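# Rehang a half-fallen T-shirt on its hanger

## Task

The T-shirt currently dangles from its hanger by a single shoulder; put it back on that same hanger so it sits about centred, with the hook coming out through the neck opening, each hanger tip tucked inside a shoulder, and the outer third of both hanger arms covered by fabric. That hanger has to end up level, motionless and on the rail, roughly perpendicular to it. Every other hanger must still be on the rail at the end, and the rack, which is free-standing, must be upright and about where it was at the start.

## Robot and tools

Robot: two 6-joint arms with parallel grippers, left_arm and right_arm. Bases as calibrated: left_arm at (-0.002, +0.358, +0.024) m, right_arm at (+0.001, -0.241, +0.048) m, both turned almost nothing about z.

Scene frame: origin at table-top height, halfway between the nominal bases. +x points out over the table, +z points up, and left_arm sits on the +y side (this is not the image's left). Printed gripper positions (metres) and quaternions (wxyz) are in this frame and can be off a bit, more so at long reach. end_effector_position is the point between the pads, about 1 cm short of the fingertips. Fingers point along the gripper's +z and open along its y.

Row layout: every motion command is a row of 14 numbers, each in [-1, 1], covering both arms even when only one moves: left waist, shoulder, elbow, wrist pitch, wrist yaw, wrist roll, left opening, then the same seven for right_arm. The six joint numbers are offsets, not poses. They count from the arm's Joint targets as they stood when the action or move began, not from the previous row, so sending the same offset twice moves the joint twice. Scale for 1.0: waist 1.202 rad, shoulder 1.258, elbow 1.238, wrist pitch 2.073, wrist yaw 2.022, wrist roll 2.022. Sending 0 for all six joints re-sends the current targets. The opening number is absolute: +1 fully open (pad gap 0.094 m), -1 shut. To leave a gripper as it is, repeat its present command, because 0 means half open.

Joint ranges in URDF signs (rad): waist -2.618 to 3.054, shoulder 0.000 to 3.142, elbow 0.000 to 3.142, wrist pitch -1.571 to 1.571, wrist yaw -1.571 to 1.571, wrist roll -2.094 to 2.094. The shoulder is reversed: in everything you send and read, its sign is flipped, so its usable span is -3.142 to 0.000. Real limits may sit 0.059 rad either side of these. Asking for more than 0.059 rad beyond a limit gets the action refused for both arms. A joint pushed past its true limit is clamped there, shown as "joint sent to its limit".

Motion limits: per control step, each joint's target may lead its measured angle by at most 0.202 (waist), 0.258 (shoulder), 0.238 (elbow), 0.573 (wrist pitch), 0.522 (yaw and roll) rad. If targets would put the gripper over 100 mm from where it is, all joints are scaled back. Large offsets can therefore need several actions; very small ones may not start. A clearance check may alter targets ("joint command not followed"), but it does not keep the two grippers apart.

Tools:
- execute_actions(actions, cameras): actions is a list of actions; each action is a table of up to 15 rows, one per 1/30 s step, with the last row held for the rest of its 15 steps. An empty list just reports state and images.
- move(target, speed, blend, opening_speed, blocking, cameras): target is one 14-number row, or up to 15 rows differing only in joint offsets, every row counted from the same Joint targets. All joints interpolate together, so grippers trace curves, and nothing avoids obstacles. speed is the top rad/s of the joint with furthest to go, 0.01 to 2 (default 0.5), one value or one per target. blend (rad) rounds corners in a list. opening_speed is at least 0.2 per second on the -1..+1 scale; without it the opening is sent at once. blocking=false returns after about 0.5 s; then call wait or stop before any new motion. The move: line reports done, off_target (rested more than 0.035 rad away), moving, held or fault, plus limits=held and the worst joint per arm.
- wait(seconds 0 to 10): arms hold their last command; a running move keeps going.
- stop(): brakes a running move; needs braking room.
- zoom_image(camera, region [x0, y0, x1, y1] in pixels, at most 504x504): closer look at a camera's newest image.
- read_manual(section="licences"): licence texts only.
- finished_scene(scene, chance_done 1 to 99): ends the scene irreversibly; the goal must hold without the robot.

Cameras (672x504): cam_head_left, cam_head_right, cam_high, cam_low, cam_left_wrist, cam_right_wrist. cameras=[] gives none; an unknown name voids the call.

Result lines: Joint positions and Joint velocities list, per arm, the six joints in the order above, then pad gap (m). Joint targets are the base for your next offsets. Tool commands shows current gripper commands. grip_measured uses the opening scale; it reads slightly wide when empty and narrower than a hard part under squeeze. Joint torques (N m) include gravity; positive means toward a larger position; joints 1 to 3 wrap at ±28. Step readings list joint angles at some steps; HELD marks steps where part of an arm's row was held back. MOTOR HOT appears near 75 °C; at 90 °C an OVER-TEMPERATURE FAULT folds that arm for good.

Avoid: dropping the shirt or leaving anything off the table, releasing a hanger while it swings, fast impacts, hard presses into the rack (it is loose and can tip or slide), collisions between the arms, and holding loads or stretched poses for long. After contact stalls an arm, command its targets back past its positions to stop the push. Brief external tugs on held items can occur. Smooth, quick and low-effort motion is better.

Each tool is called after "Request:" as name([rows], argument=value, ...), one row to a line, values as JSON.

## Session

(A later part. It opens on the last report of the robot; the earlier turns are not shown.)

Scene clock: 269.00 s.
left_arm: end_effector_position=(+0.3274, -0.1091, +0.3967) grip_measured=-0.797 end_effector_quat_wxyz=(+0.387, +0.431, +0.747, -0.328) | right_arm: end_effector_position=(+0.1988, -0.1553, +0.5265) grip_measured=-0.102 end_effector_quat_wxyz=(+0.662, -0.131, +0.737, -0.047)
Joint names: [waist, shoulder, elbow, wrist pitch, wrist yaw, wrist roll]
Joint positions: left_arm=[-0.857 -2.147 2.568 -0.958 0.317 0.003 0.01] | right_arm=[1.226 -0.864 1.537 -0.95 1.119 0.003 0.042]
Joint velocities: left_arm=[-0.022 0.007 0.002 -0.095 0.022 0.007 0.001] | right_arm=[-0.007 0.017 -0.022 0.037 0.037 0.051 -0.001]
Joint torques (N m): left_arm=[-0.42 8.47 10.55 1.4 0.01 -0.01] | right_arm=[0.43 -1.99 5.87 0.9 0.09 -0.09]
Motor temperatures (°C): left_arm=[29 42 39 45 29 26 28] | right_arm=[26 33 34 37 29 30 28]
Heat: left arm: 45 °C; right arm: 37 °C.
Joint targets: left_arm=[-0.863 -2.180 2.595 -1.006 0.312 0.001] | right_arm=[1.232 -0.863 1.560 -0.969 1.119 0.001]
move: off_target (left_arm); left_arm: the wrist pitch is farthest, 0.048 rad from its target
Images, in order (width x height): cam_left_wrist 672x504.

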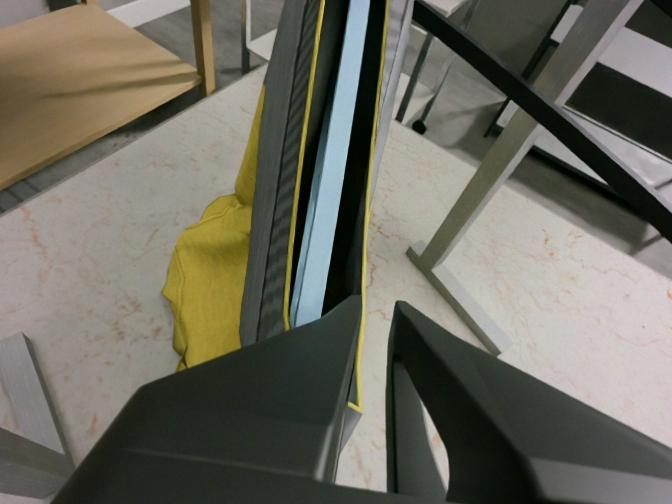

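Request:
move(target=[0.003,-0.018,0.02,0,0,0,-0.8,0,0,0,0,0,0,-0.1], speed=0.15, cameras=["cam_left_wrist"])

Request:
move(target=[0,0,0,0,0,0,-1,0,0,0,0,0,0,-0.1], opening_speed=0.3, cameras=["cam_left_wrist","cam_head_right"])

Request:
zoom_image(camera="cam_left_wrist", region=[250, 200, 480, 430])

Scene clock: 270.03 s.
left_arm: end_effector_position=(+0.3308, -0.1127, +0.3931) grip_measured=-0.797 end_effector_quat_wxyz=(+0.386, +0.430, +0.747, -0.327) | right_arm: end_effector_position=(+0.1988, -0.1553, +0.5265) grip_measured=-0.102 end_effector_quat_wxyz=(+0.662, -0.131, +0.737, -0.047)
Joint names: [waist, shoulder, elbow, wrist pitch, wrist yaw, wrist roll]
Joint positions: left_arm=[-0.857 -2.17 2.591 -0.96 0.316 0.003 0.01] | right_arm=[1.226 -0.864 1.537 -0.95 1.119 0.003 0.042]
Joint velocities: left_arm=[-0.002 0.012 -0.007 -0.066 -0.007 0.022 -0.001] | right_arm=[-0.002 -0.012 0.002 0.007 0.066 0.007 0]
Joint torques (N m): left_arm=[-0.24 8.64 10.47 1.32 -0.02 -0.07] | right_arm=[0.46 -1.98 5.87 0.91 0.09 -0.09]
Motor temperatures (°C): left_arm=[29 42 39 45 29 26 28] | right_arm=[26 33 34 37 29 30 28]
Heat: left arm: 45 °C; right arm: 37 °C.
Joint targets: left_arm=[-0.859 -2.203 2.620 -1.006 0.312 0.001] | right_arm=[1.232 -0.863 1.560 -0.969 1.119 0.001]
move: off_target (left_arm); left_arm: the wrist pitch is farthest, 0.046 rad from its target
Images, in order (width x height): cam_left_wrist 672x504.

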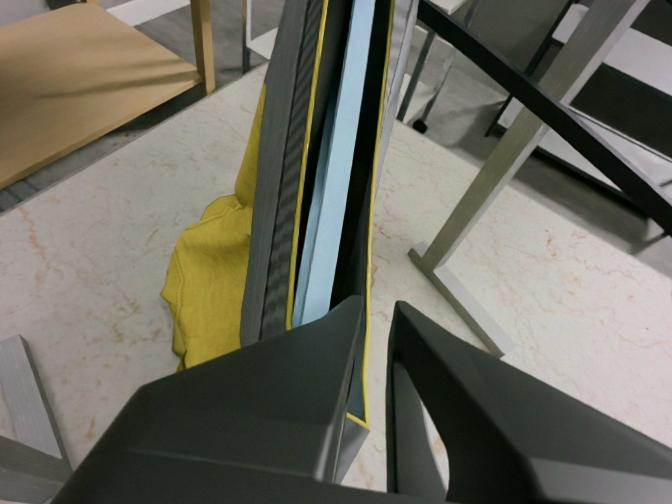

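Scene clock: 270.90 s.
left_arm: end_effector_position=(+0.3308, -0.1127, +0.3931) grip_measured=-0.992 end_effector_quat_wxyz=(+0.386, +0.430, +0.747, -0.327) | right_arm: end_effector_position=(+0.1988, -0.1553, +0.5265) grip_measured=-0.102 end_effector_quat_wxyz=(+0.662, -0.131, +0.737, -0.047)
Joint names: [waist, shoulder, elbow, wrist pitch, wrist yaw, wrist roll]
Joint positions: left_arm=[-0.857 -2.17 2.591 -0.96 0.316 0.003 0] | right_arm=[1.226 -0.864 1.537 -0.95 1.119 0.003 0.042]
Joint velocities: left_arm=[-0.022 0.012 -0.002 -0.022 -0.022 -0.007 -0.001] | right_arm=[0.007 -0.002 0.007 0.066 -0.007 0.037 -0.001]
Joint torques (N m): left_arm=[0.06 8.72 10.61 1.37 0.01 -0.03] | right_arm=[0.47 -1.98 5.89 0.9 0.09 -0.09]
Motor temperatures (°C): left_arm=[29 42 39 45 29 26 28] | right_arm=[26 33 34 37 29 30 28]
Heat: left arm: 45 °C; right arm: 37 °C.
Joint targets: left_arm=[-0.859 -2.203 2.620 -1.006 0.312 0.001] | right_arm=[1.232 -0.863 1.560 -0.969 1.119 0.001]
move: off_target (left_arm); left_arm: the wrist pitch is farthest, 0.046 rad from its target
Images, in order (width x height): cam_head_right 672x504, cam_left_wrist 672x504.

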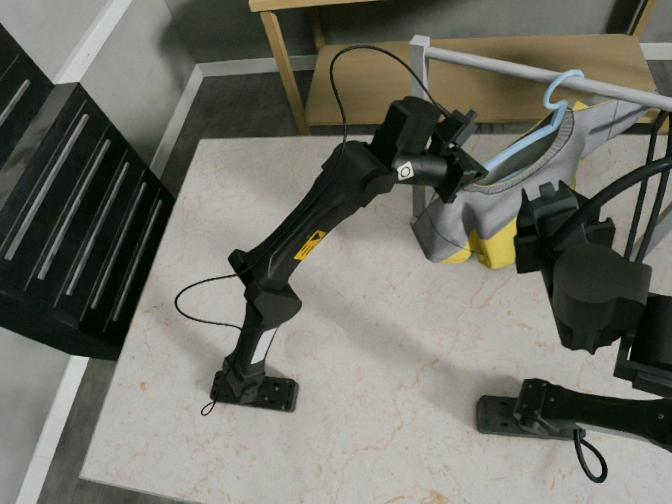

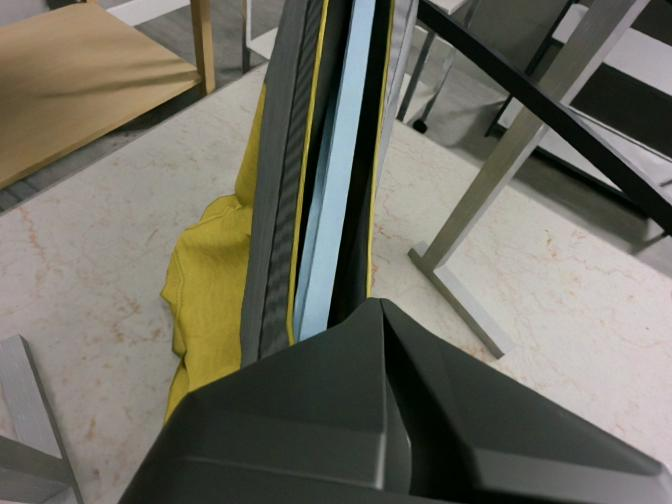

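Scaled by 2.191 from the camera's 672x504 image, which has a finer 960x720 frame.

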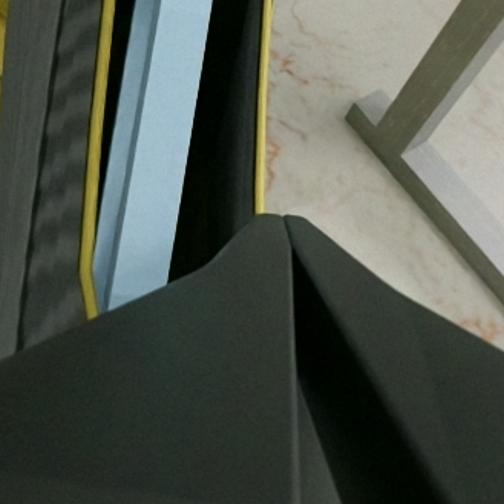

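Request:
execute_actions(actions=[])

Scene clock: 272.10 s.
left_arm: end_effector_position=(+0.3307, -0.1126, +0.3928) grip_measured=-0.992 end_effector_quat_wxyz=(+0.386, +0.430, +0.748, -0.327) | right_arm: end_effector_position=(+0.1988, -0.1553, +0.5265) grip_measured=-0.102 end_effector_quat_wxyz=(+0.662, -0.131, +0.737, -0.047)
Joint names: [waist, shoulder, elbow, wrist pitch, wrist yaw, wrist roll]
Joint positions: left_arm=[-0.857 -2.17 2.591 -0.961 0.316 0.003 0] | right_arm=[1.226 -0.864 1.537 -0.95 1.119 0.003 0.042]
Joint velocities: left_arm=[-0.007 0.002 -0.007 -0.095 -0.022 -0.007 0] | right_arm=[0.007 0.017 0.002 -0.022 -0.037 -0.037 -0.001]
Joint torques (N m): left_arm=[-0.03 8.72 10.58 1.36 0.03 -0.07] | right_arm=[0.43 -1.98 5.87 0.9 0.08 -0.09]
Motor temperatures (°C): left_arm=[29 42 39 45 29 26 28] | right_arm=[26 33 34 37 29 30 28]
Heat: left arm: 45 °C; right arm: 37 °C.
Joint targets: left_arm=[-0.859 -2.203 2.620 -1.006 0.312 0.001] | right_arm=[1.232 -0.863 1.560 -0.969 1.119 0.001]
Tool commands: left_gripper/opening=-1.0 right_gripper/opening=-0.1

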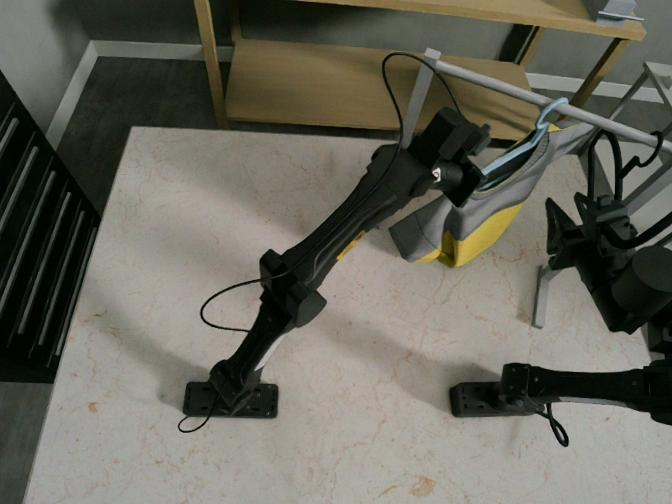

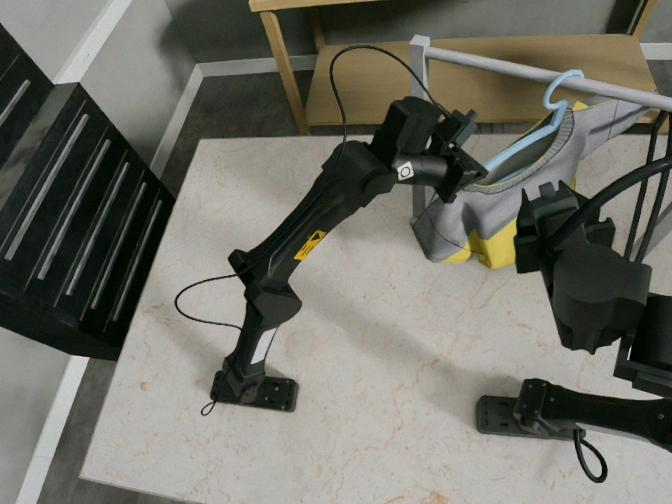

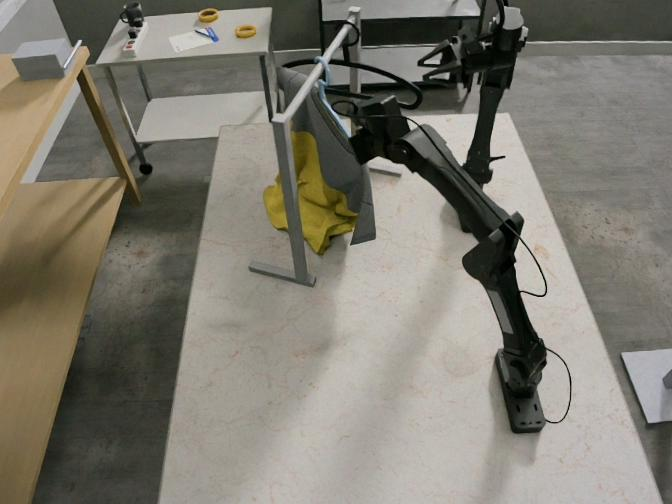

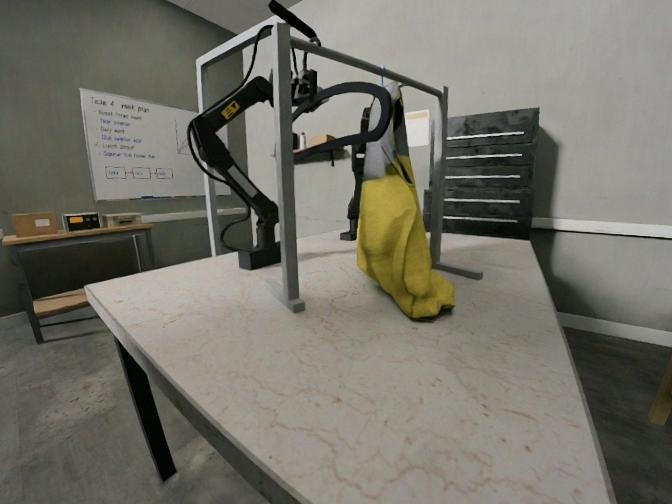

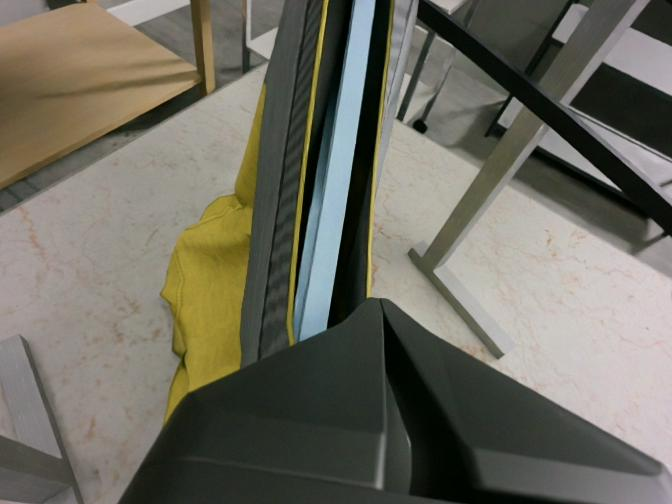

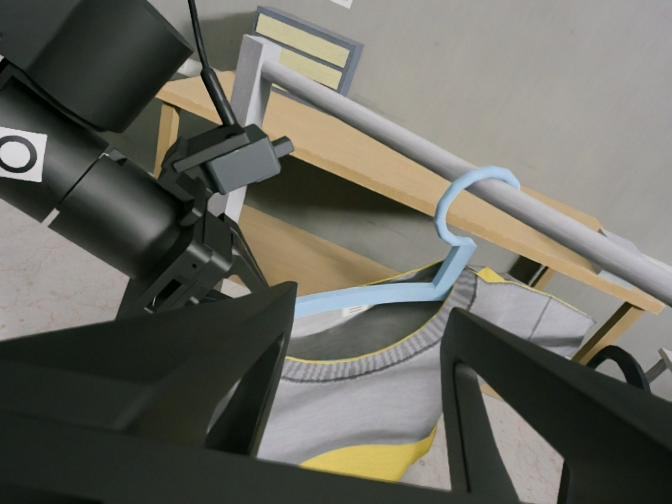

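Request:
move([
  [-0.0075,0.0862,-0.263,0.174,0,0,-1,0,0,0,0,0,0,-0.1],
  [-0.015,0.1025,-0.402,0.317,0,0,-1,0,0,0,0,0,0,-0.1],
], speed=0.2, blend=0.05, cameras=["cam_left_wrist","cam_right_wrist","cam_head_right"])

Scene clock: 276.53 s.
left_arm: end_effector_position=(+0.3564, -0.1556, +0.3583) grip_measured=-0.992 end_effector_quat_wxyz=(+0.461, +0.425, +0.692, -0.357) | right_arm: end_effector_position=(+0.1988, -0.1553, +0.5265) grip_measured=-0.102 end_effector_quat_wxyz=(+0.662, -0.131, +0.737, -0.047)
Joint names: [waist, shoulder, elbow, wrist pitch, wrist yaw, wrist roll]
Joint positions: left_arm=[-0.871 -2.11 2.149 -0.383 0.316 0.003 0] | right_arm=[1.226 -0.864 1.537 -0.95 1.119 0.003 0.042]
Joint velocities: left_arm=[0.007 0.012 0.002 -0.051 0.051 0.037 0] | right_arm=[-0.002 -0.007 0.017 -0.007 0.007 0.051 -0.001]
Joint torques (N m): left_arm=[-0.38 14.83 7.02 2.23 0.02 -0.08] | right_arm=[0.43 -2 5.89 0.9 0.08 -0.08]
Motor temperatures (°C): left_arm=[29 42 39 45 29 26 28] | right_arm=[26 33 34 37 29 30 28]
Heat: left arm: 45 °C; right arm: 37 °C.
Joint targets: left_arm=[-0.877 -2.074 2.123 -0.349 0.312 0.001] | right_arm=[1.232 -0.863 1.560 -0.969 1.119 0.001]
move: off_target (left_arm); left_arm: the shoulder is farthest, 0.036 rad from its target
Images, in order (width x height): cam_head_right 672x504, cam_left_wrist 672x504, cam_right_wrist 672x504.

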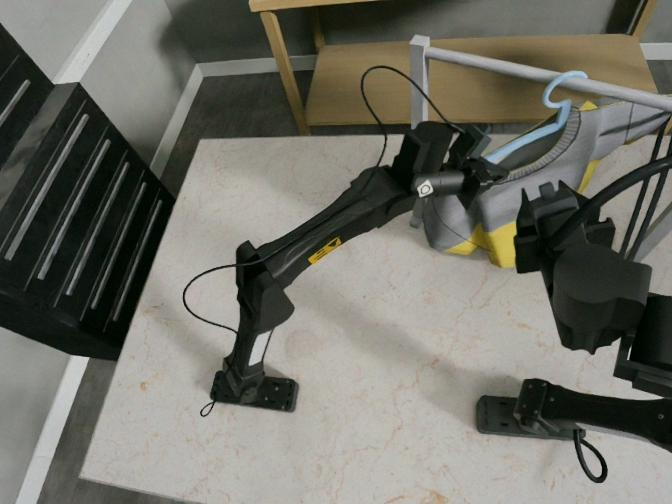

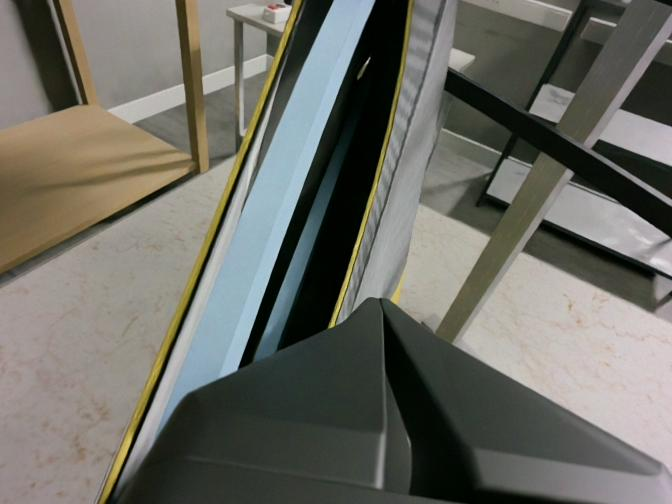

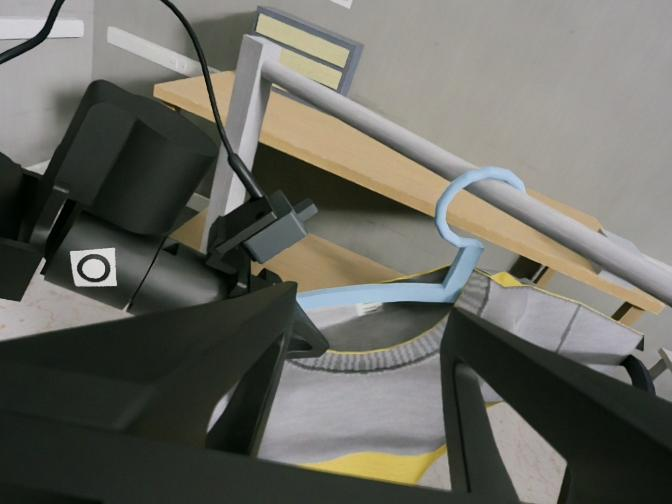

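Request:
move(target=[0,0,0,0.075,0,0,-1,0,0,0,0,0,0,-0.1], speed=0.3, cameras=["cam_left_wrist"])

Request:
move(target=[0.021,0,0,0,0,0,-0.6,0,0,0,0,0,0,-0.1], speed=0.3, cameras=["cam_left_wrist","cam_right_wrist"])

Scene clock: 278.03 s.
left_arm: end_effector_position=(+0.3627, -0.1631, +0.3945) grip_measured=-0.992 end_effector_quat_wxyz=(+0.520, +0.414, +0.646, -0.376) | right_arm: end_effector_position=(+0.1988, -0.1553, +0.5265) grip_measured=-0.102 end_effector_quat_wxyz=(+0.662, -0.131, +0.737, -0.047)
Joint names: [waist, shoulder, elbow, wrist pitch, wrist yaw, wrist roll]
Joint positions: left_arm=[-0.871 -2.11 2.149 -0.227 0.316 0.003 0] | right_arm=[1.226 -0.864 1.537 -0.95 1.119 0.003 0.042]
Joint velocities: left_arm=[-0.007 -0.002 -0.007 0.037 -0.037 -0.022 0] | right_arm=[-0.002 0.007 -0.002 0.007 -0.066 -0.022 0]
Joint torques (N m): left_arm=[-0.58 15.1 6.84 2.29 -0.03 -0.08] | right_arm=[0.46 -1.99 5.86 0.9 0.08 -0.1]
Motor temperatures (°C): left_arm=[29 43 39 45 29 26 28] | right_arm=[26 33 34 37 29 30 28]
Heat: left arm: 45 °C; right arm: 37 °C.
Joint targets: left_arm=[-0.877 -2.074 2.123 -0.193 0.312 0.001] | right_arm=[1.232 -0.863 1.560 -0.969 1.119 0.001]
move: off_target (left_arm); left_arm: the shoulder is farthest, 0.036 rad from its target
Images, in order (width x height): cam_left_wrist 672x504.

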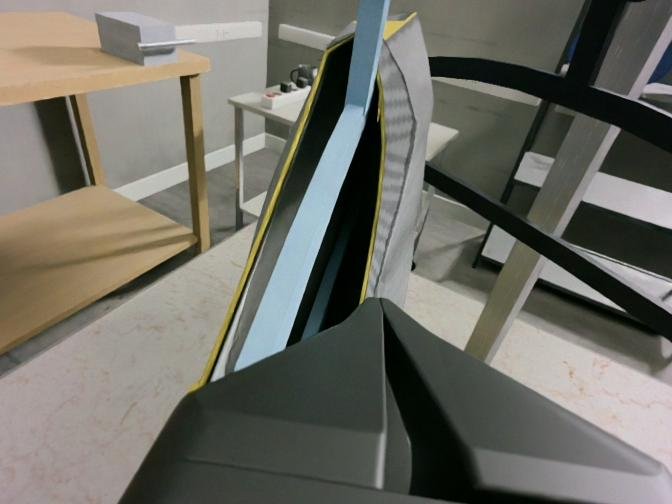

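Scene clock: 278.80 s.
left_arm: end_effector_position=(+0.3699, -0.1581, +0.3949) grip_measured=-0.603 end_effector_quat_wxyz=(+0.523, +0.410, +0.648, -0.372) | right_arm: end_effector_position=(+0.1988, -0.1553, +0.5265) grip_measured=-0.102 end_effector_quat_wxyz=(+0.662, -0.131, +0.737, -0.047)
Joint names: [waist, shoulder, elbow, wrist pitch, wrist yaw, wrist roll]
Joint positions: left_arm=[-0.857 -2.11 2.149 -0.225 0.316 0.003 0.019] | right_arm=[1.226 -0.864 1.537 -0.95 1.119 0.003 0.042]
Joint velocities: left_arm=[-0.017 0.007 -0.007 0.007 -0.007 -0.022 0.001] | right_arm=[-0.002 -0.002 -0.002 -0.037 -0.007 -0.037 -0.001]
Joint torques (N m): left_arm=[0.49 14.9 6.97 2.23 -0.07 -0.05] | right_arm=[0.44 -1.98 5.87 0.91 0.08 -0.09]
Motor temperatures (°C): left_arm=[29 43 39 46 29 26 28] | right_arm=[26 33 34 37 29 30 28]
Heat: left arm: 46 °C; right arm: 37 °C.
Joint targets: left_arm=[-0.852 -2.074 2.123 -0.193 0.312 0.001] | right_arm=[1.232 -0.863 1.560 -0.969 1.119 0.001]
move: off_target (left_arm); left_arm: the shoulder is farthest, 0.036 rad from its target
Images, in order (width x height): cam_left_wrist 672x504, cam_right_wrist 672x504.

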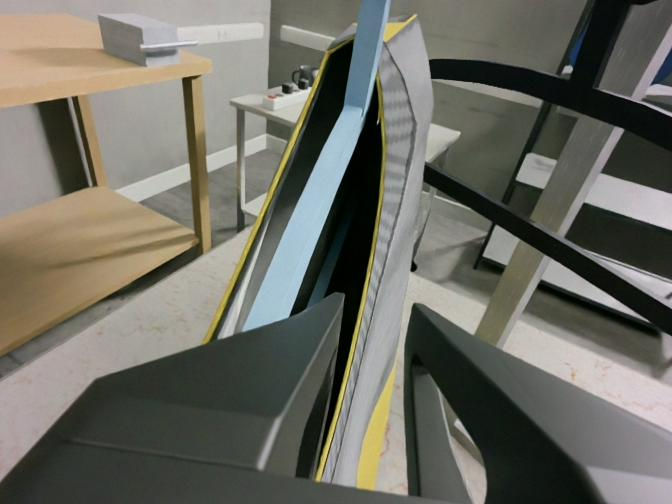

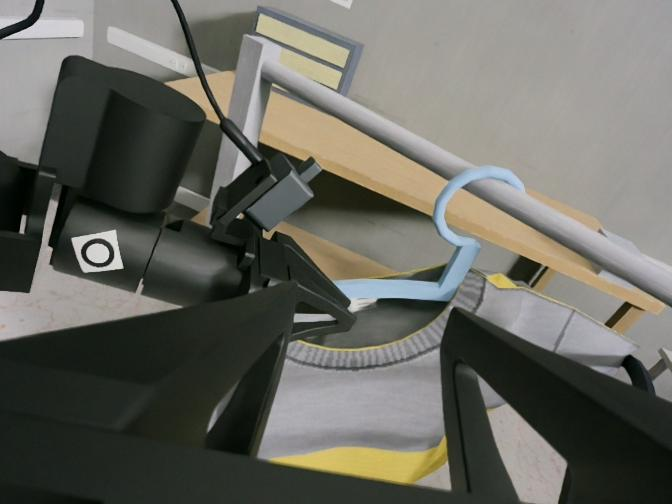

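Request:
move(target=[-0.004,0,0,-0.1,0,0,-0.6,0,0,0,0,0,0,-0.1], speed=0.3, cameras=["cam_left_wrist","cam_right_wrist"])

Scene clock: 280.27 s.
left_arm: end_effector_position=(+0.3650, -0.1525, +0.3657) grip_measured=-0.603 end_effector_quat_wxyz=(+0.476, +0.418, +0.686, -0.357) | right_arm: end_effector_position=(+0.1988, -0.1553, +0.5265) grip_measured=-0.102 end_effector_quat_wxyz=(+0.662, -0.131, +0.737, -0.047)
Joint names: [waist, shoulder, elbow, wrist pitch, wrist yaw, wrist roll]
Joint positions: left_arm=[-0.857 -2.11 2.149 -0.351 0.316 0.003 0.019] | right_arm=[1.226 -0.864 1.537 -0.95 1.119 0.003 0.042]
Joint velocities: left_arm=[-0.002 -0.012 0.002 0.037 0.022 0.037 0] | right_arm=[-0.007 0.002 0.007 -0.066 0.037 -0.081 0]
Joint torques (N m): left_arm=[0.16 14.83 7.01 1.4 -0.04 -0.03] | right_arm=[0.46 -1.98 5.89 0.9 0.09 -0.1]
Motor temperatures (°C): left_arm=[29 44 39 45 29 26 28] | right_arm=[26 33 34 37 29 30 28]
Heat: left arm: 45 °C; right arm: 37 °C.
Joint targets: left_arm=[-0.857 -2.074 2.123 -0.401 0.312 0.001] | right_arm=[1.232 -0.863 1.560 -0.969 1.119 0.001]
move: off_target (left_arm); left_arm: the wrist pitch is farthest, 0.050 rad from its target
Images, in order (width x height): cam_left_wrist 672x504, cam_right_wrist 672x504.

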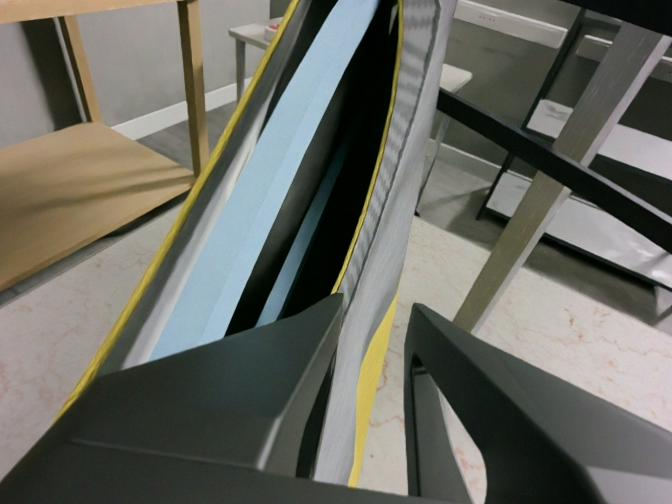

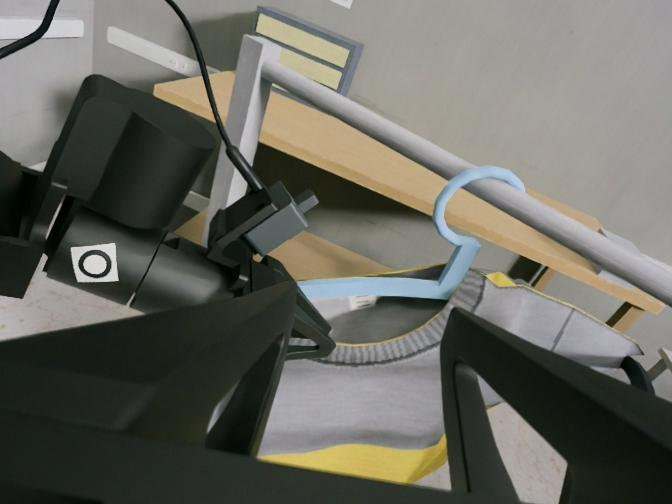

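Request:
move(target=[-0.003,0,0,-0.012,0,0,-1,0,0,0,0,0,0,-0.1], opening_speed=1.0, cameras=["cam_left_wrist","cam_right_wrist"])

Scene clock: 281.23 s.
left_arm: end_effector_position=(+0.3638, -0.1511, +0.3601) grip_measured=-0.992 end_effector_quat_wxyz=(+0.466, +0.420, +0.693, -0.354) | right_arm: end_effector_position=(+0.1988, -0.1553, +0.5265) grip_measured=-0.102 end_effector_quat_wxyz=(+0.662, -0.131, +0.737, -0.047)
Joint names: [waist, shoulder, elbow, wrist pitch, wrist yaw, wrist roll]
Joint positions: left_arm=[-0.857 -2.11 2.149 -0.375 0.316 0.003 0] | right_arm=[1.226 -0.864 1.537 -0.95 1.119 0.003 0.042]
Joint velocities: left_arm=[-0.007 -0.007 0.002 -0.095 -0.037 -0.007 0] | right_arm=[0.012 -0.007 0.007 0.066 0.007 0.007 0]
Joint torques (N m): left_arm=[-0.17 14.91 6.91 1.44 -0.02 -0.08] | right_arm=[0.46 -1.99 5.89 0.9 0.08 -0.09]
Motor temperatures (°C): left_arm=[29 44 39 45 29 26 28] | right_arm=[26 33 34 37 29 30 28]
Heat: left arm: 45 °C; right arm: 37 °C.
Joint targets: left_arm=[-0.860 -2.074 2.123 -0.426 0.312 0.001] | right_arm=[1.232 -0.863 1.560 -0.969 1.119 0.001]
move: off_target (left_arm); left_arm: the wrist pitch is farthest, 0.051 rad from its target
Images, in order (width x height): cam_left_wrist 672x504, cam_right_wrist 672x504.

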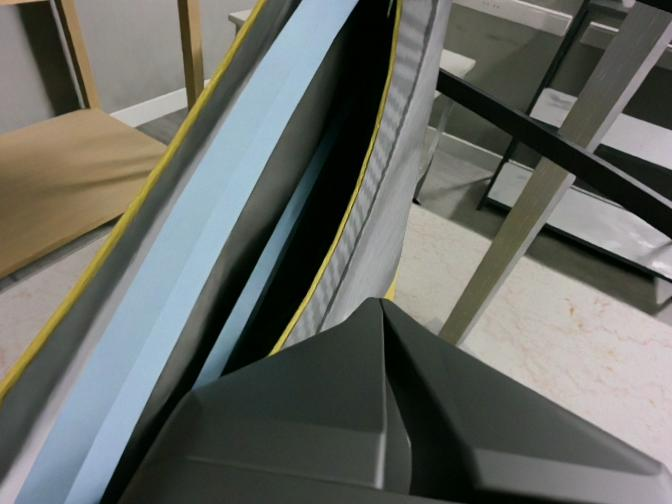

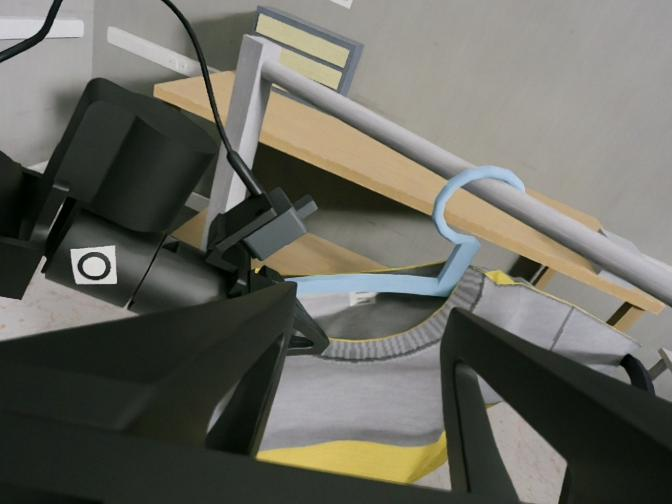

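Request:
move(target=[0,0,0,0.07,0,0,-1,0,0,0,0,0,0,-0.1], cameras=["cam_left_wrist","cam_right_wrist"])

Scene clock: 282.40 s.
left_arm: end_effector_position=(+0.3666, -0.1544, +0.3738) grip_measured=-0.992 end_effector_quat_wxyz=(+0.489, +0.416, +0.676, -0.362) | right_arm: end_effector_position=(+0.1988, -0.1553, +0.5265) grip_measured=-0.102 end_effector_quat_wxyz=(+0.662, -0.131, +0.737, -0.047)
Joint names: [waist, shoulder, elbow, wrist pitch, wrist yaw, wrist roll]
Joint positions: left_arm=[-0.857 -2.11 2.149 -0.316 0.316 0.003 0] | right_arm=[1.226 -0.864 1.537 -0.95 1.119 0.003 0.042]
Joint velocities: left_arm=[-0.012 0.007 -0.007 0.007 -0.007 -0.037 0] | right_arm=[-0.012 0.002 -0.002 0.022 0.037 -0.051 0.001]
Joint torques (N m): left_arm=[-0.24 15.1 6.93 2.26 -0.07 -0.02] | right_arm=[0.46 -1.98 5.9 0.89 0.08 -0.09]
Motor temperatures (°C): left_arm=[29 45 39 45 29 26 28] | right_arm=[26 33 34 37 29 30 28]
Heat: left arm: 45 °C; right arm: 37 °C.
Joint targets: left_arm=[-0.860 -2.074 2.123 -0.281 0.312 0.001] | right_arm=[1.232 -0.863 1.560 -0.969 1.119 0.001]
move: off_target (left_arm); left_arm: the shoulder is farthest, 0.036 rad from its target
Images, in order (width x height): cam_left_wrist 672x504, cam_right_wrist 672x504.

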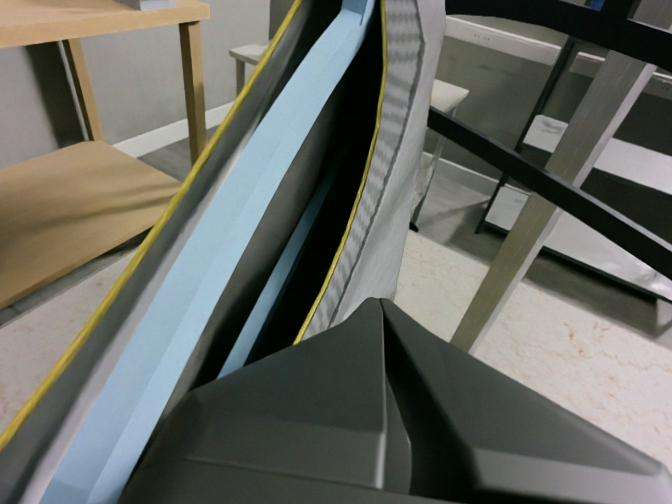

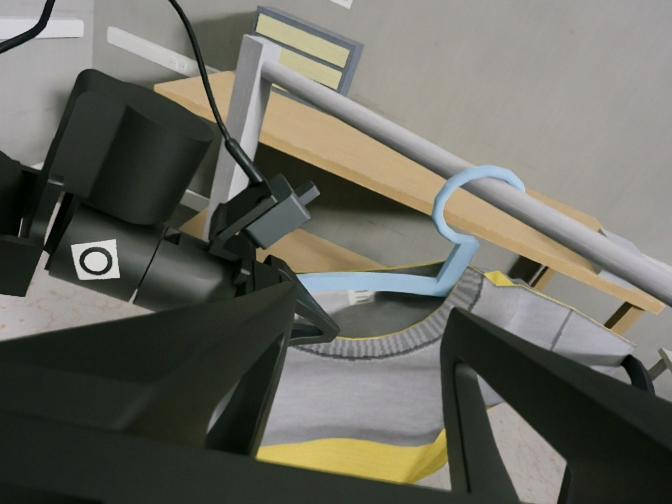

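Request:
move(target=[0,0,0,0.045,0,0,-1,0,0,0,0,0,0,-0.1], cameras=[])

Request:
move(target=[0.018,0,0,0,0,0,-0.6,0,0,0,0,0,0,-0.1], cameras=[])

Request:
move(target=[0,0,0,-0.22,0,0,-0.6,0,0,0,0,0,0,-0.1], speed=0.3, cameras=["cam_left_wrist","cam_right_wrist"])

Scene clock: 283.63 s.
left_arm: end_effector_position=(+0.3700, -0.1583, +0.3960) grip_measured=-0.992 end_effector_quat_wxyz=(+0.525, +0.409, +0.647, -0.373) | right_arm: end_effector_position=(+0.1988, -0.1553, +0.5265) grip_measured=-0.102 end_effector_quat_wxyz=(+0.662, -0.131, +0.737, -0.047)
Joint names: [waist, shoulder, elbow, wrist pitch, wrist yaw, wrist roll]
Joint positions: left_arm=[-0.857 -2.11 2.149 -0.22 0.316 0.003 0] | right_arm=[1.226 -0.864 1.537 -0.95 1.119 0.003 0.042]
Joint velocities: left_arm=[0.007 -0.002 -0.002 0.095 0.037 -0.081 0] | right_arm=[-0.007 0.017 0.007 0.051 -0.095 -0.007 0]
Joint torques (N m): left_arm=[-0.27 14.93 6.83 2.3 -0.07 -0.01] | right_arm=[0.46 -1.96 5.87 0.91 0.08 -0.09]
Motor temperatures (°C): left_arm=[29 45 39 46 29 26 28] | right_arm=[26 33 34 37 29 30 28]
Heat: left arm: 46 °C; right arm: 37 °C.
Joint targets: left_arm=[-0.860 -2.074 2.123 -0.187 0.312 0.001] | right_arm=[1.232 -0.863 1.560 -0.969 1.119 0.001]
move: off_target (left_arm); left_arm: the shoulder is farthest, 0.036 rad from its target
No camera images: "cameras" was empty.

Scene clock: 284.40 s.
left_arm: end_effector_position=(+0.3775, -0.1530, +0.3967) grip_measured=-0.603 end_effector_quat_wxyz=(+0.528, +0.404, +0.649, -0.370) | right_arm: end_effector_position=(+0.1988, -0.1553, +0.5265) grip_measured=-0.102 end_effector_quat_wxyz=(+0.662, -0.131, +0.737, -0.047)
Joint names: [waist, shoulder, elbow, wrist pitch, wrist yaw, wrist roll]
Joint positions: left_arm=[-0.843 -2.11 2.149 -0.217 0.316 0.002 0.019] | right_arm=[1.226 -0.864 1.537 -0.95 1.119 0.003 0.042]
Joint velocities: left_arm=[-0.012 0.002 0.007 0.022 0.007 -0.037 0.001] | right_arm=[-0.017 -0.002 -0.002 0.022 -0.066 0.037 0]
Joint torques (N m): left_arm=[0.08 15.16 6.94 2.2 -0.05 -0.06] | right_arm=[0.44 -1.99 5.87 0.9 0.08 -0.09]
Motor temperatures (°C): left_arm=[29 45 39 46 29 26 28] | right_arm=[26 33 34 37 29 30 28]
Heat: left arm: 46 °C; right arm: 37 °C.
Joint targets: left_arm=[-0.839 -2.074 2.123 -0.187 0.312 0.001] | right_arm=[1.232 -0.863 1.560 -0.969 1.119 0.001]
move: off_target (left_arm); left_arm: the shoulder is farthest, 0.036 rad from its target
No camera images: "cameras" was empty.

Scene clock: 286.60 s.
left_arm: end_effector_position=(+0.3559, -0.1285, +0.3126) grip_measured=-0.603 end_effector_quat_wxyz=(+0.381, +0.425, +0.755, -0.322) | right_arm: end_effector_position=(+0.1988, -0.1553, +0.5265) grip_measured=-0.102 end_effector_quat_wxyz=(+0.662, -0.131, +0.737, -0.047)
Joint names: [waist, shoulder, elbow, wrist pitch, wrist yaw, wrist roll]
Joint positions: left_arm=[-0.843 -2.109 2.149 -0.596 0.316 0.002 0.019] | right_arm=[1.226 -0.864 1.537 -0.95 1.119 0.003 0.042]
Joint velocities: left_arm=[-0.007 0.002 -0.007 0.022 -0.007 0.022 0] | right_arm=[-0.012 -0.002 0.002 0.007 -0.066 0.037 -0.001]
Joint torques (N m): left_arm=[0.39 14.72 6.67 1.35 0.03 -0.01] | right_arm=[0.46 -1.96 5.87 0.9 0.09 -0.1]
Motor temperatures (°C): left_arm=[29 46 39 45 29 26 28] | right_arm=[26 33 34 37 29 30 28]
Heat: left arm: 46 °C; right arm: 37 °C.
Joint targets: left_arm=[-0.839 -2.074 2.123 -0.643 0.312 0.001] | right_arm=[1.232 -0.863 1.560 -0.969 1.119 0.001]
move: off_target (left_arm); left_arm: the wrist pitch is farthest, 0.047 rad from its target
Images, in order (width x height): cam_left_wrist 672x504, cam_right_wrist 672x504.

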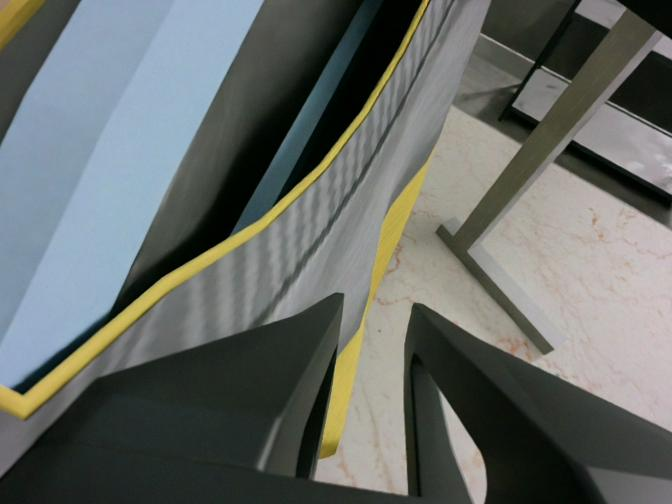

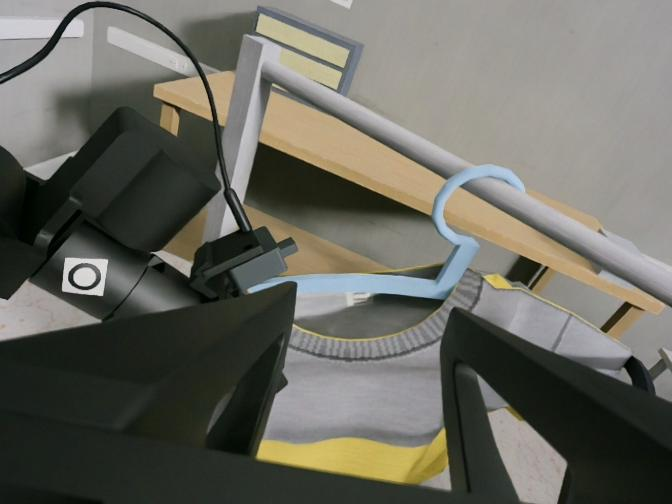

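Request:
move(target=[0,0,0,0.22,0,0,-0.6,0,0,0,0,0,0,-0.1], cameras=[])

Request:
move(target=[0.035,0,0,0,0,0,-0.6,0,0,0,0,0,0,-0.1], cameras=[])

Request:
move(target=[0,0,0,-0.14,0,0,-0.6,0,0,0,0,0,0,-0.1], speed=0.3, cameras=["cam_left_wrist","cam_right_wrist"])

Scene clock: 288.60 s.
left_arm: end_effector_position=(+0.3774, -0.1528, +0.3962) grip_measured=-0.603 end_effector_quat_wxyz=(+0.527, +0.404, +0.650, -0.369) | right_arm: end_effector_position=(+0.1988, -0.1553, +0.5265) grip_measured=-0.102 end_effector_quat_wxyz=(+0.662, -0.131, +0.737, -0.047)
Joint names: [waist, shoulder, elbow, wrist pitch, wrist yaw, wrist roll]
Joint positions: left_arm=[-0.843 -2.109 2.149 -0.22 0.316 0.002 0.019] | right_arm=[1.226 -0.864 1.537 -0.95 1.119 0.003 0.042]
Joint velocities: left_arm=[-0.012 0.002 0.007 0.051 -0.007 -0.037 0] | right_arm=[-0.002 -0.022 -0.002 0.037 -0.007 -0.037 0]
Joint torques (N m): left_arm=[0.32 14.84 6.95 2.23 -0.06 -0.02] | right_arm=[0.44 -1.99 5.87 0.9 0.09 -0.09]
Motor temperatures (°C): left_arm=[29 46 39 46 29 26 28] | right_arm=[26 33 34 37 29 30 28]
Heat: left arm: 46 °C; right arm: 37 °C.
Joint targets: left_arm=[-0.839 -2.074 2.123 -0.187 0.312 0.001] | right_arm=[1.232 -0.863 1.560 -0.969 1.119 0.001]
move: done
No camera images: "cameras" was empty.

Scene clock: 289.33 s.
left_arm: end_effector_position=(+0.3970, -0.1372, +0.3966) grip_measured=-0.603 end_effector_quat_wxyz=(+0.534, +0.393, +0.656, -0.361) | right_arm: end_effector_position=(+0.1988, -0.1553, +0.5265) grip_measured=-0.102 end_effector_quat_wxyz=(+0.662, -0.131, +0.737, -0.047)
Joint names: [waist, shoulder, elbow, wrist pitch, wrist yaw, wrist roll]
Joint positions: left_arm=[-0.801 -2.109 2.149 -0.219 0.325 0.002 0.019] | right_arm=[1.226 -0.864 1.537 -0.95 1.119 0.003 0.042]
Joint velocities: left_arm=[0.012 -0.012 -0.007 0.007 -0.095 -0.066 0.001] | right_arm=[-0.017 0.002 0.002 0.066 0.022 -0.007 0]
Joint torques (N m): left_arm=[0.38 15.1 6.86 2.24 -0.03 -0.02] | right_arm=[0.46 -1.99 5.9 0.9 0.09 -0.09]
Motor temperatures (°C): left_arm=[29 46 39 46 29 26 28] | right_arm=[26 33 34 37 29 30 28]
Heat: left arm: 46 °C; right arm: 37 °C.
Joint targets: left_arm=[-0.797 -2.074 2.123 -0.187 0.312 0.001] | right_arm=[1.232 -0.863 1.560 -0.969 1.119 0.001]
move: done
No camera images: "cameras" was empty.

Scene clock: 290.93 s.
left_arm: end_effector_position=(+0.3884, -0.1267, +0.3486) grip_measured=-0.603 end_effector_quat_wxyz=(+0.456, +0.403, +0.720, -0.336) | right_arm: end_effector_position=(+0.1988, -0.1553, +0.5265) grip_measured=-0.102 end_effector_quat_wxyz=(+0.662, -0.131, +0.737, -0.047)
Joint names: [waist, shoulder, elbow, wrist pitch, wrist yaw, wrist roll]
Joint positions: left_arm=[-0.802 -2.109 2.149 -0.427 0.316 0.002 0.019] | right_arm=[1.226 -0.864 1.537 -0.95 1.119 0.003 0.042]
Joint velocities: left_arm=[0.007 -0.002 0.007 -0.022 0.007 -0.007 0] | right_arm=[0.012 0.007 -0.007 0.022 -0.081 0.022 0]
Joint torques (N m): left_arm=[0.42 14.72 6.82 1.37 0.01 -0.08] | right_arm=[0.43 -1.98 5.86 0.9 0.09 -0.09]
Motor temperatures (°C): left_arm=[29 47 39 45 29 26 28] | right_arm=[26 33 34 37 29 30 28]
Heat: left arm: 47 °C; right arm: 37 °C.
Joint targets: left_arm=[-0.797 -2.074 2.123 -0.477 0.312 0.001] | right_arm=[1.232 -0.863 1.560 -0.969 1.119 0.001]
move: off_target (left_arm); left_arm: the wrist pitch is farthest, 0.050 rad from its target
Images, in order (width x height): cam_left_wrist 672x504, cam_right_wrist 672x504.

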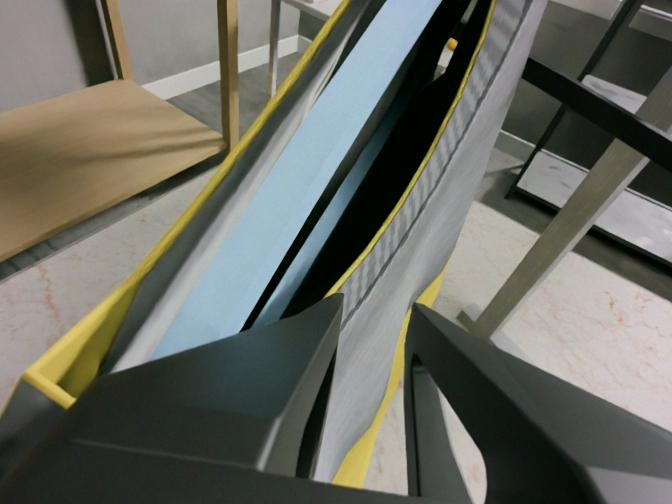

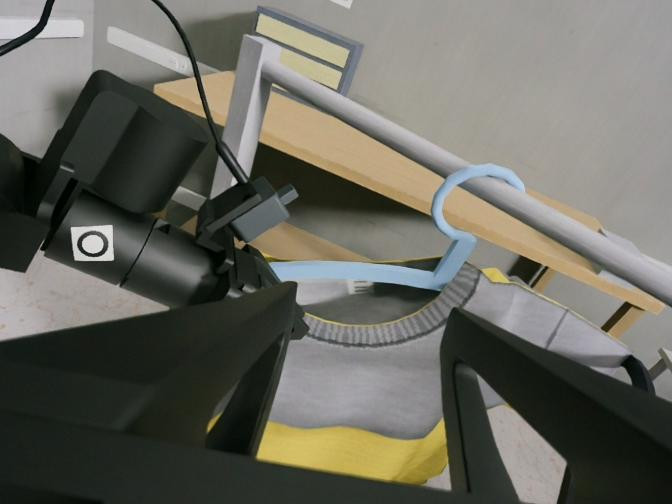

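Request:
move(target=[0.025,0,0,0,0,0,-0.6,0,0,0,0,0,0,-0.1], cameras=["cam_left_wrist","cam_head_right"])

Scene clock: 291.87 s.
left_arm: end_effector_position=(+0.4031, -0.1143, +0.3483) grip_measured=-0.603 end_effector_quat_wxyz=(+0.460, +0.392, +0.726, -0.328) | right_arm: end_effector_position=(+0.1988, -0.1553, +0.5265) grip_measured=-0.102 end_effector_quat_wxyz=(+0.662, -0.131, +0.737, -0.047)
Joint names: [waist, shoulder, elbow, wrist pitch, wrist yaw, wrist roll]
Joint positions: left_arm=[-0.771 -2.109 2.149 -0.429 0.316 0.002 0.019] | right_arm=[1.226 -0.864 1.537 -0.95 1.119 0.003 0.042]
Joint velocities: left_arm=[-0.022 0.002 -0.002 -0.11 0.022 0.022 -0.001] | right_arm=[-0.007 0.007 -0.002 -0.051 0.037 -0.022 0]
Joint torques (N m): left_arm=[0.43 14.75 6.72 1.49 -0.03 0.01] | right_arm=[0.46 -1.99 5.89 0.91 0.09 -0.1]
Motor temperatures (°C): left_arm=[29 47 39 45 29 26 28] | right_arm=[26 33 34 37 29 30 28]
Heat: left arm: 47 °C; right arm: 37 °C.
Joint targets: left_arm=[-0.766 -2.074 2.123 -0.477 0.312 0.001] | right_arm=[1.232 -0.863 1.560 -0.969 1.119 0.001]
move: off_target (left_arm); left_arm: the wrist pitch is farthest, 0.048 rad from its target
Images, in order (width x height): cam_head_right 672x504, cam_left_wrist 672x504.

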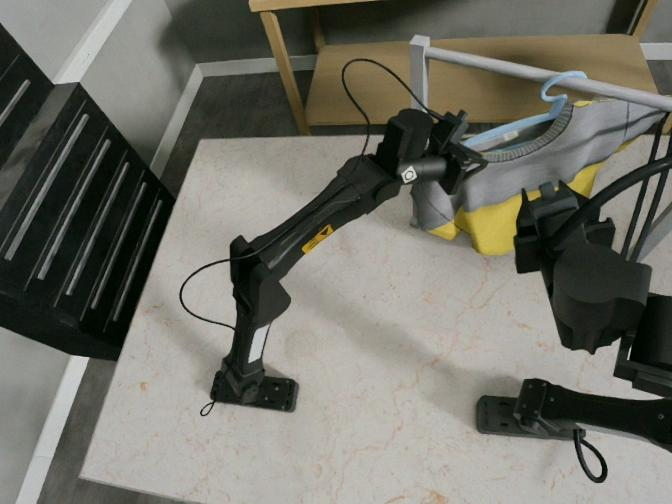

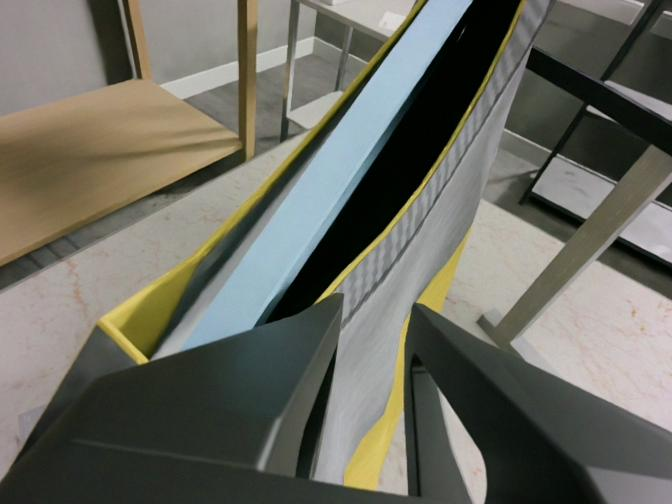

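Request:
move(target=[-0.025,0,0,0,0,0,-0.6,0,0,0,0,0,0,-0.1], speed=0.3, cameras=[])

Request:
move(target=[-0.01,0.1,0,0.2,0,0,-0.6,0,0,0,0,0,0,-0.1], cameras=["cam_left_wrist","cam_right_wrist"])

Scene clock: 293.10 s.
left_arm: end_effector_position=(+0.3928, -0.1227, +0.3479) grip_measured=-0.603 end_effector_quat_wxyz=(+0.456, +0.399, +0.722, -0.333) | right_arm: end_effector_position=(+0.1988, -0.1553, +0.5265) grip_measured=-0.102 end_effector_quat_wxyz=(+0.662, -0.131, +0.737, -0.047)
Joint names: [waist, shoulder, elbow, wrist pitch, wrist yaw, wrist roll]
Joint positions: left_arm=[-0.792 -2.109 2.149 -0.431 0.316 0.002 0.019] | right_arm=[1.226 -0.864 1.537 -0.95 1.119 0.003 0.042]
Joint velocities: left_arm=[-0.007 0.002 0.002 0.037 0.022 0.007 0] | right_arm=[-0.007 0.002 0.002 -0.007 0.007 0.022 0]
Joint torques (N m): left_arm=[-0.28 15.02 6.71 1.39 -0.02 0] | right_arm=[0.46 -1.98 5.89 0.9 0.08 -0.1]
Motor temperatures (°C): left_arm=[29 47 39 45 29 26 28] | right_arm=[26 33 34 37 29 30 28]
Heat: left arm: 47 °C; right arm: 37 °C.
Joint targets: left_arm=[-0.796 -2.074 2.123 -0.477 0.312 0.001] | right_arm=[1.232 -0.863 1.560 -0.969 1.119 0.001]
move: off_target (left_arm); left_arm: the wrist pitch is farthest, 0.046 rad from its target
No camera images: "cameras" was empty.

Scene clock: 294.50 s.
left_arm: end_effector_position=(+0.3667, -0.1086, +0.5086) grip_measured=-0.603 end_effector_quat_wxyz=(+0.625, +0.373, +0.567, -0.386) | right_arm: end_effector_position=(+0.1988, -0.1553, +0.5265) grip_measured=-0.102 end_effector_quat_wxyz=(+0.662, -0.131, +0.737, -0.047)
Joint names: [waist, shoulder, elbow, wrist pitch, wrist yaw, wrist roll]
Joint positions: left_arm=[-0.804 -1.971 2.149 -0.095 0.325 0.002 0.019] | right_arm=[1.226 -0.864 1.537 -0.95 1.119 0.003 0.042]
Joint velocities: left_arm=[-0.017 -0.017 0.012 -0.007 -0.037 -0.007 0] | right_arm=[-0.002 -0.002 -0.007 -0.022 0.066 -0.022 0]
Joint torques (N m): left_arm=[-0.4 12.41 6.8 2.2 -0.11 -0.06] | right_arm=[0.44 -2 5.89 0.91 0.09 -0.09]
Motor temperatures (°C): left_arm=[29 47 39 45 29 26 28] | right_arm=[26 33 34 37 29 30 28]
Heat: left arm: 47 °C; right arm: 37 °C.
Joint targets: left_arm=[-0.809 -1.948 2.123 -0.063 0.312 0.001] | right_arm=[1.232 -0.863 1.560 -0.969 1.119 0.001]
move: done
Images, in order (width x height): cam_left_wrist 672x504, cam_right_wrist 672x504.

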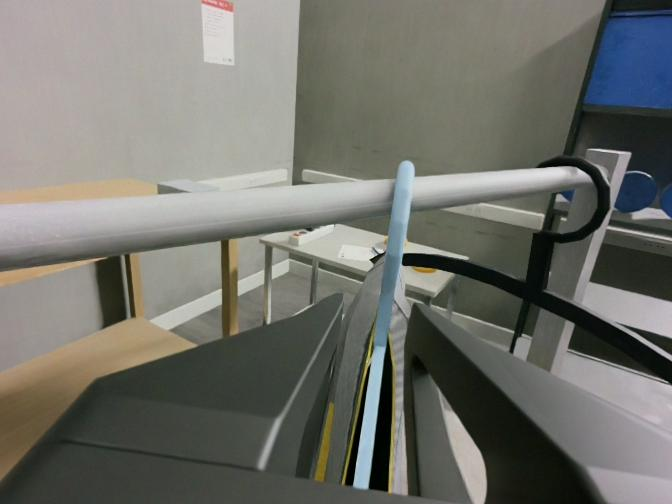

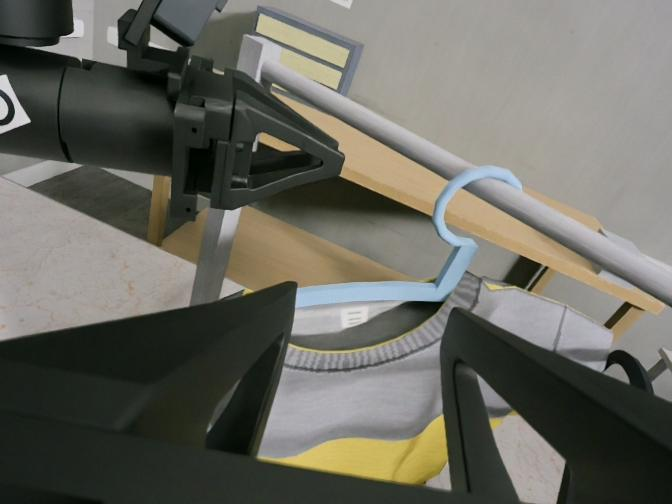

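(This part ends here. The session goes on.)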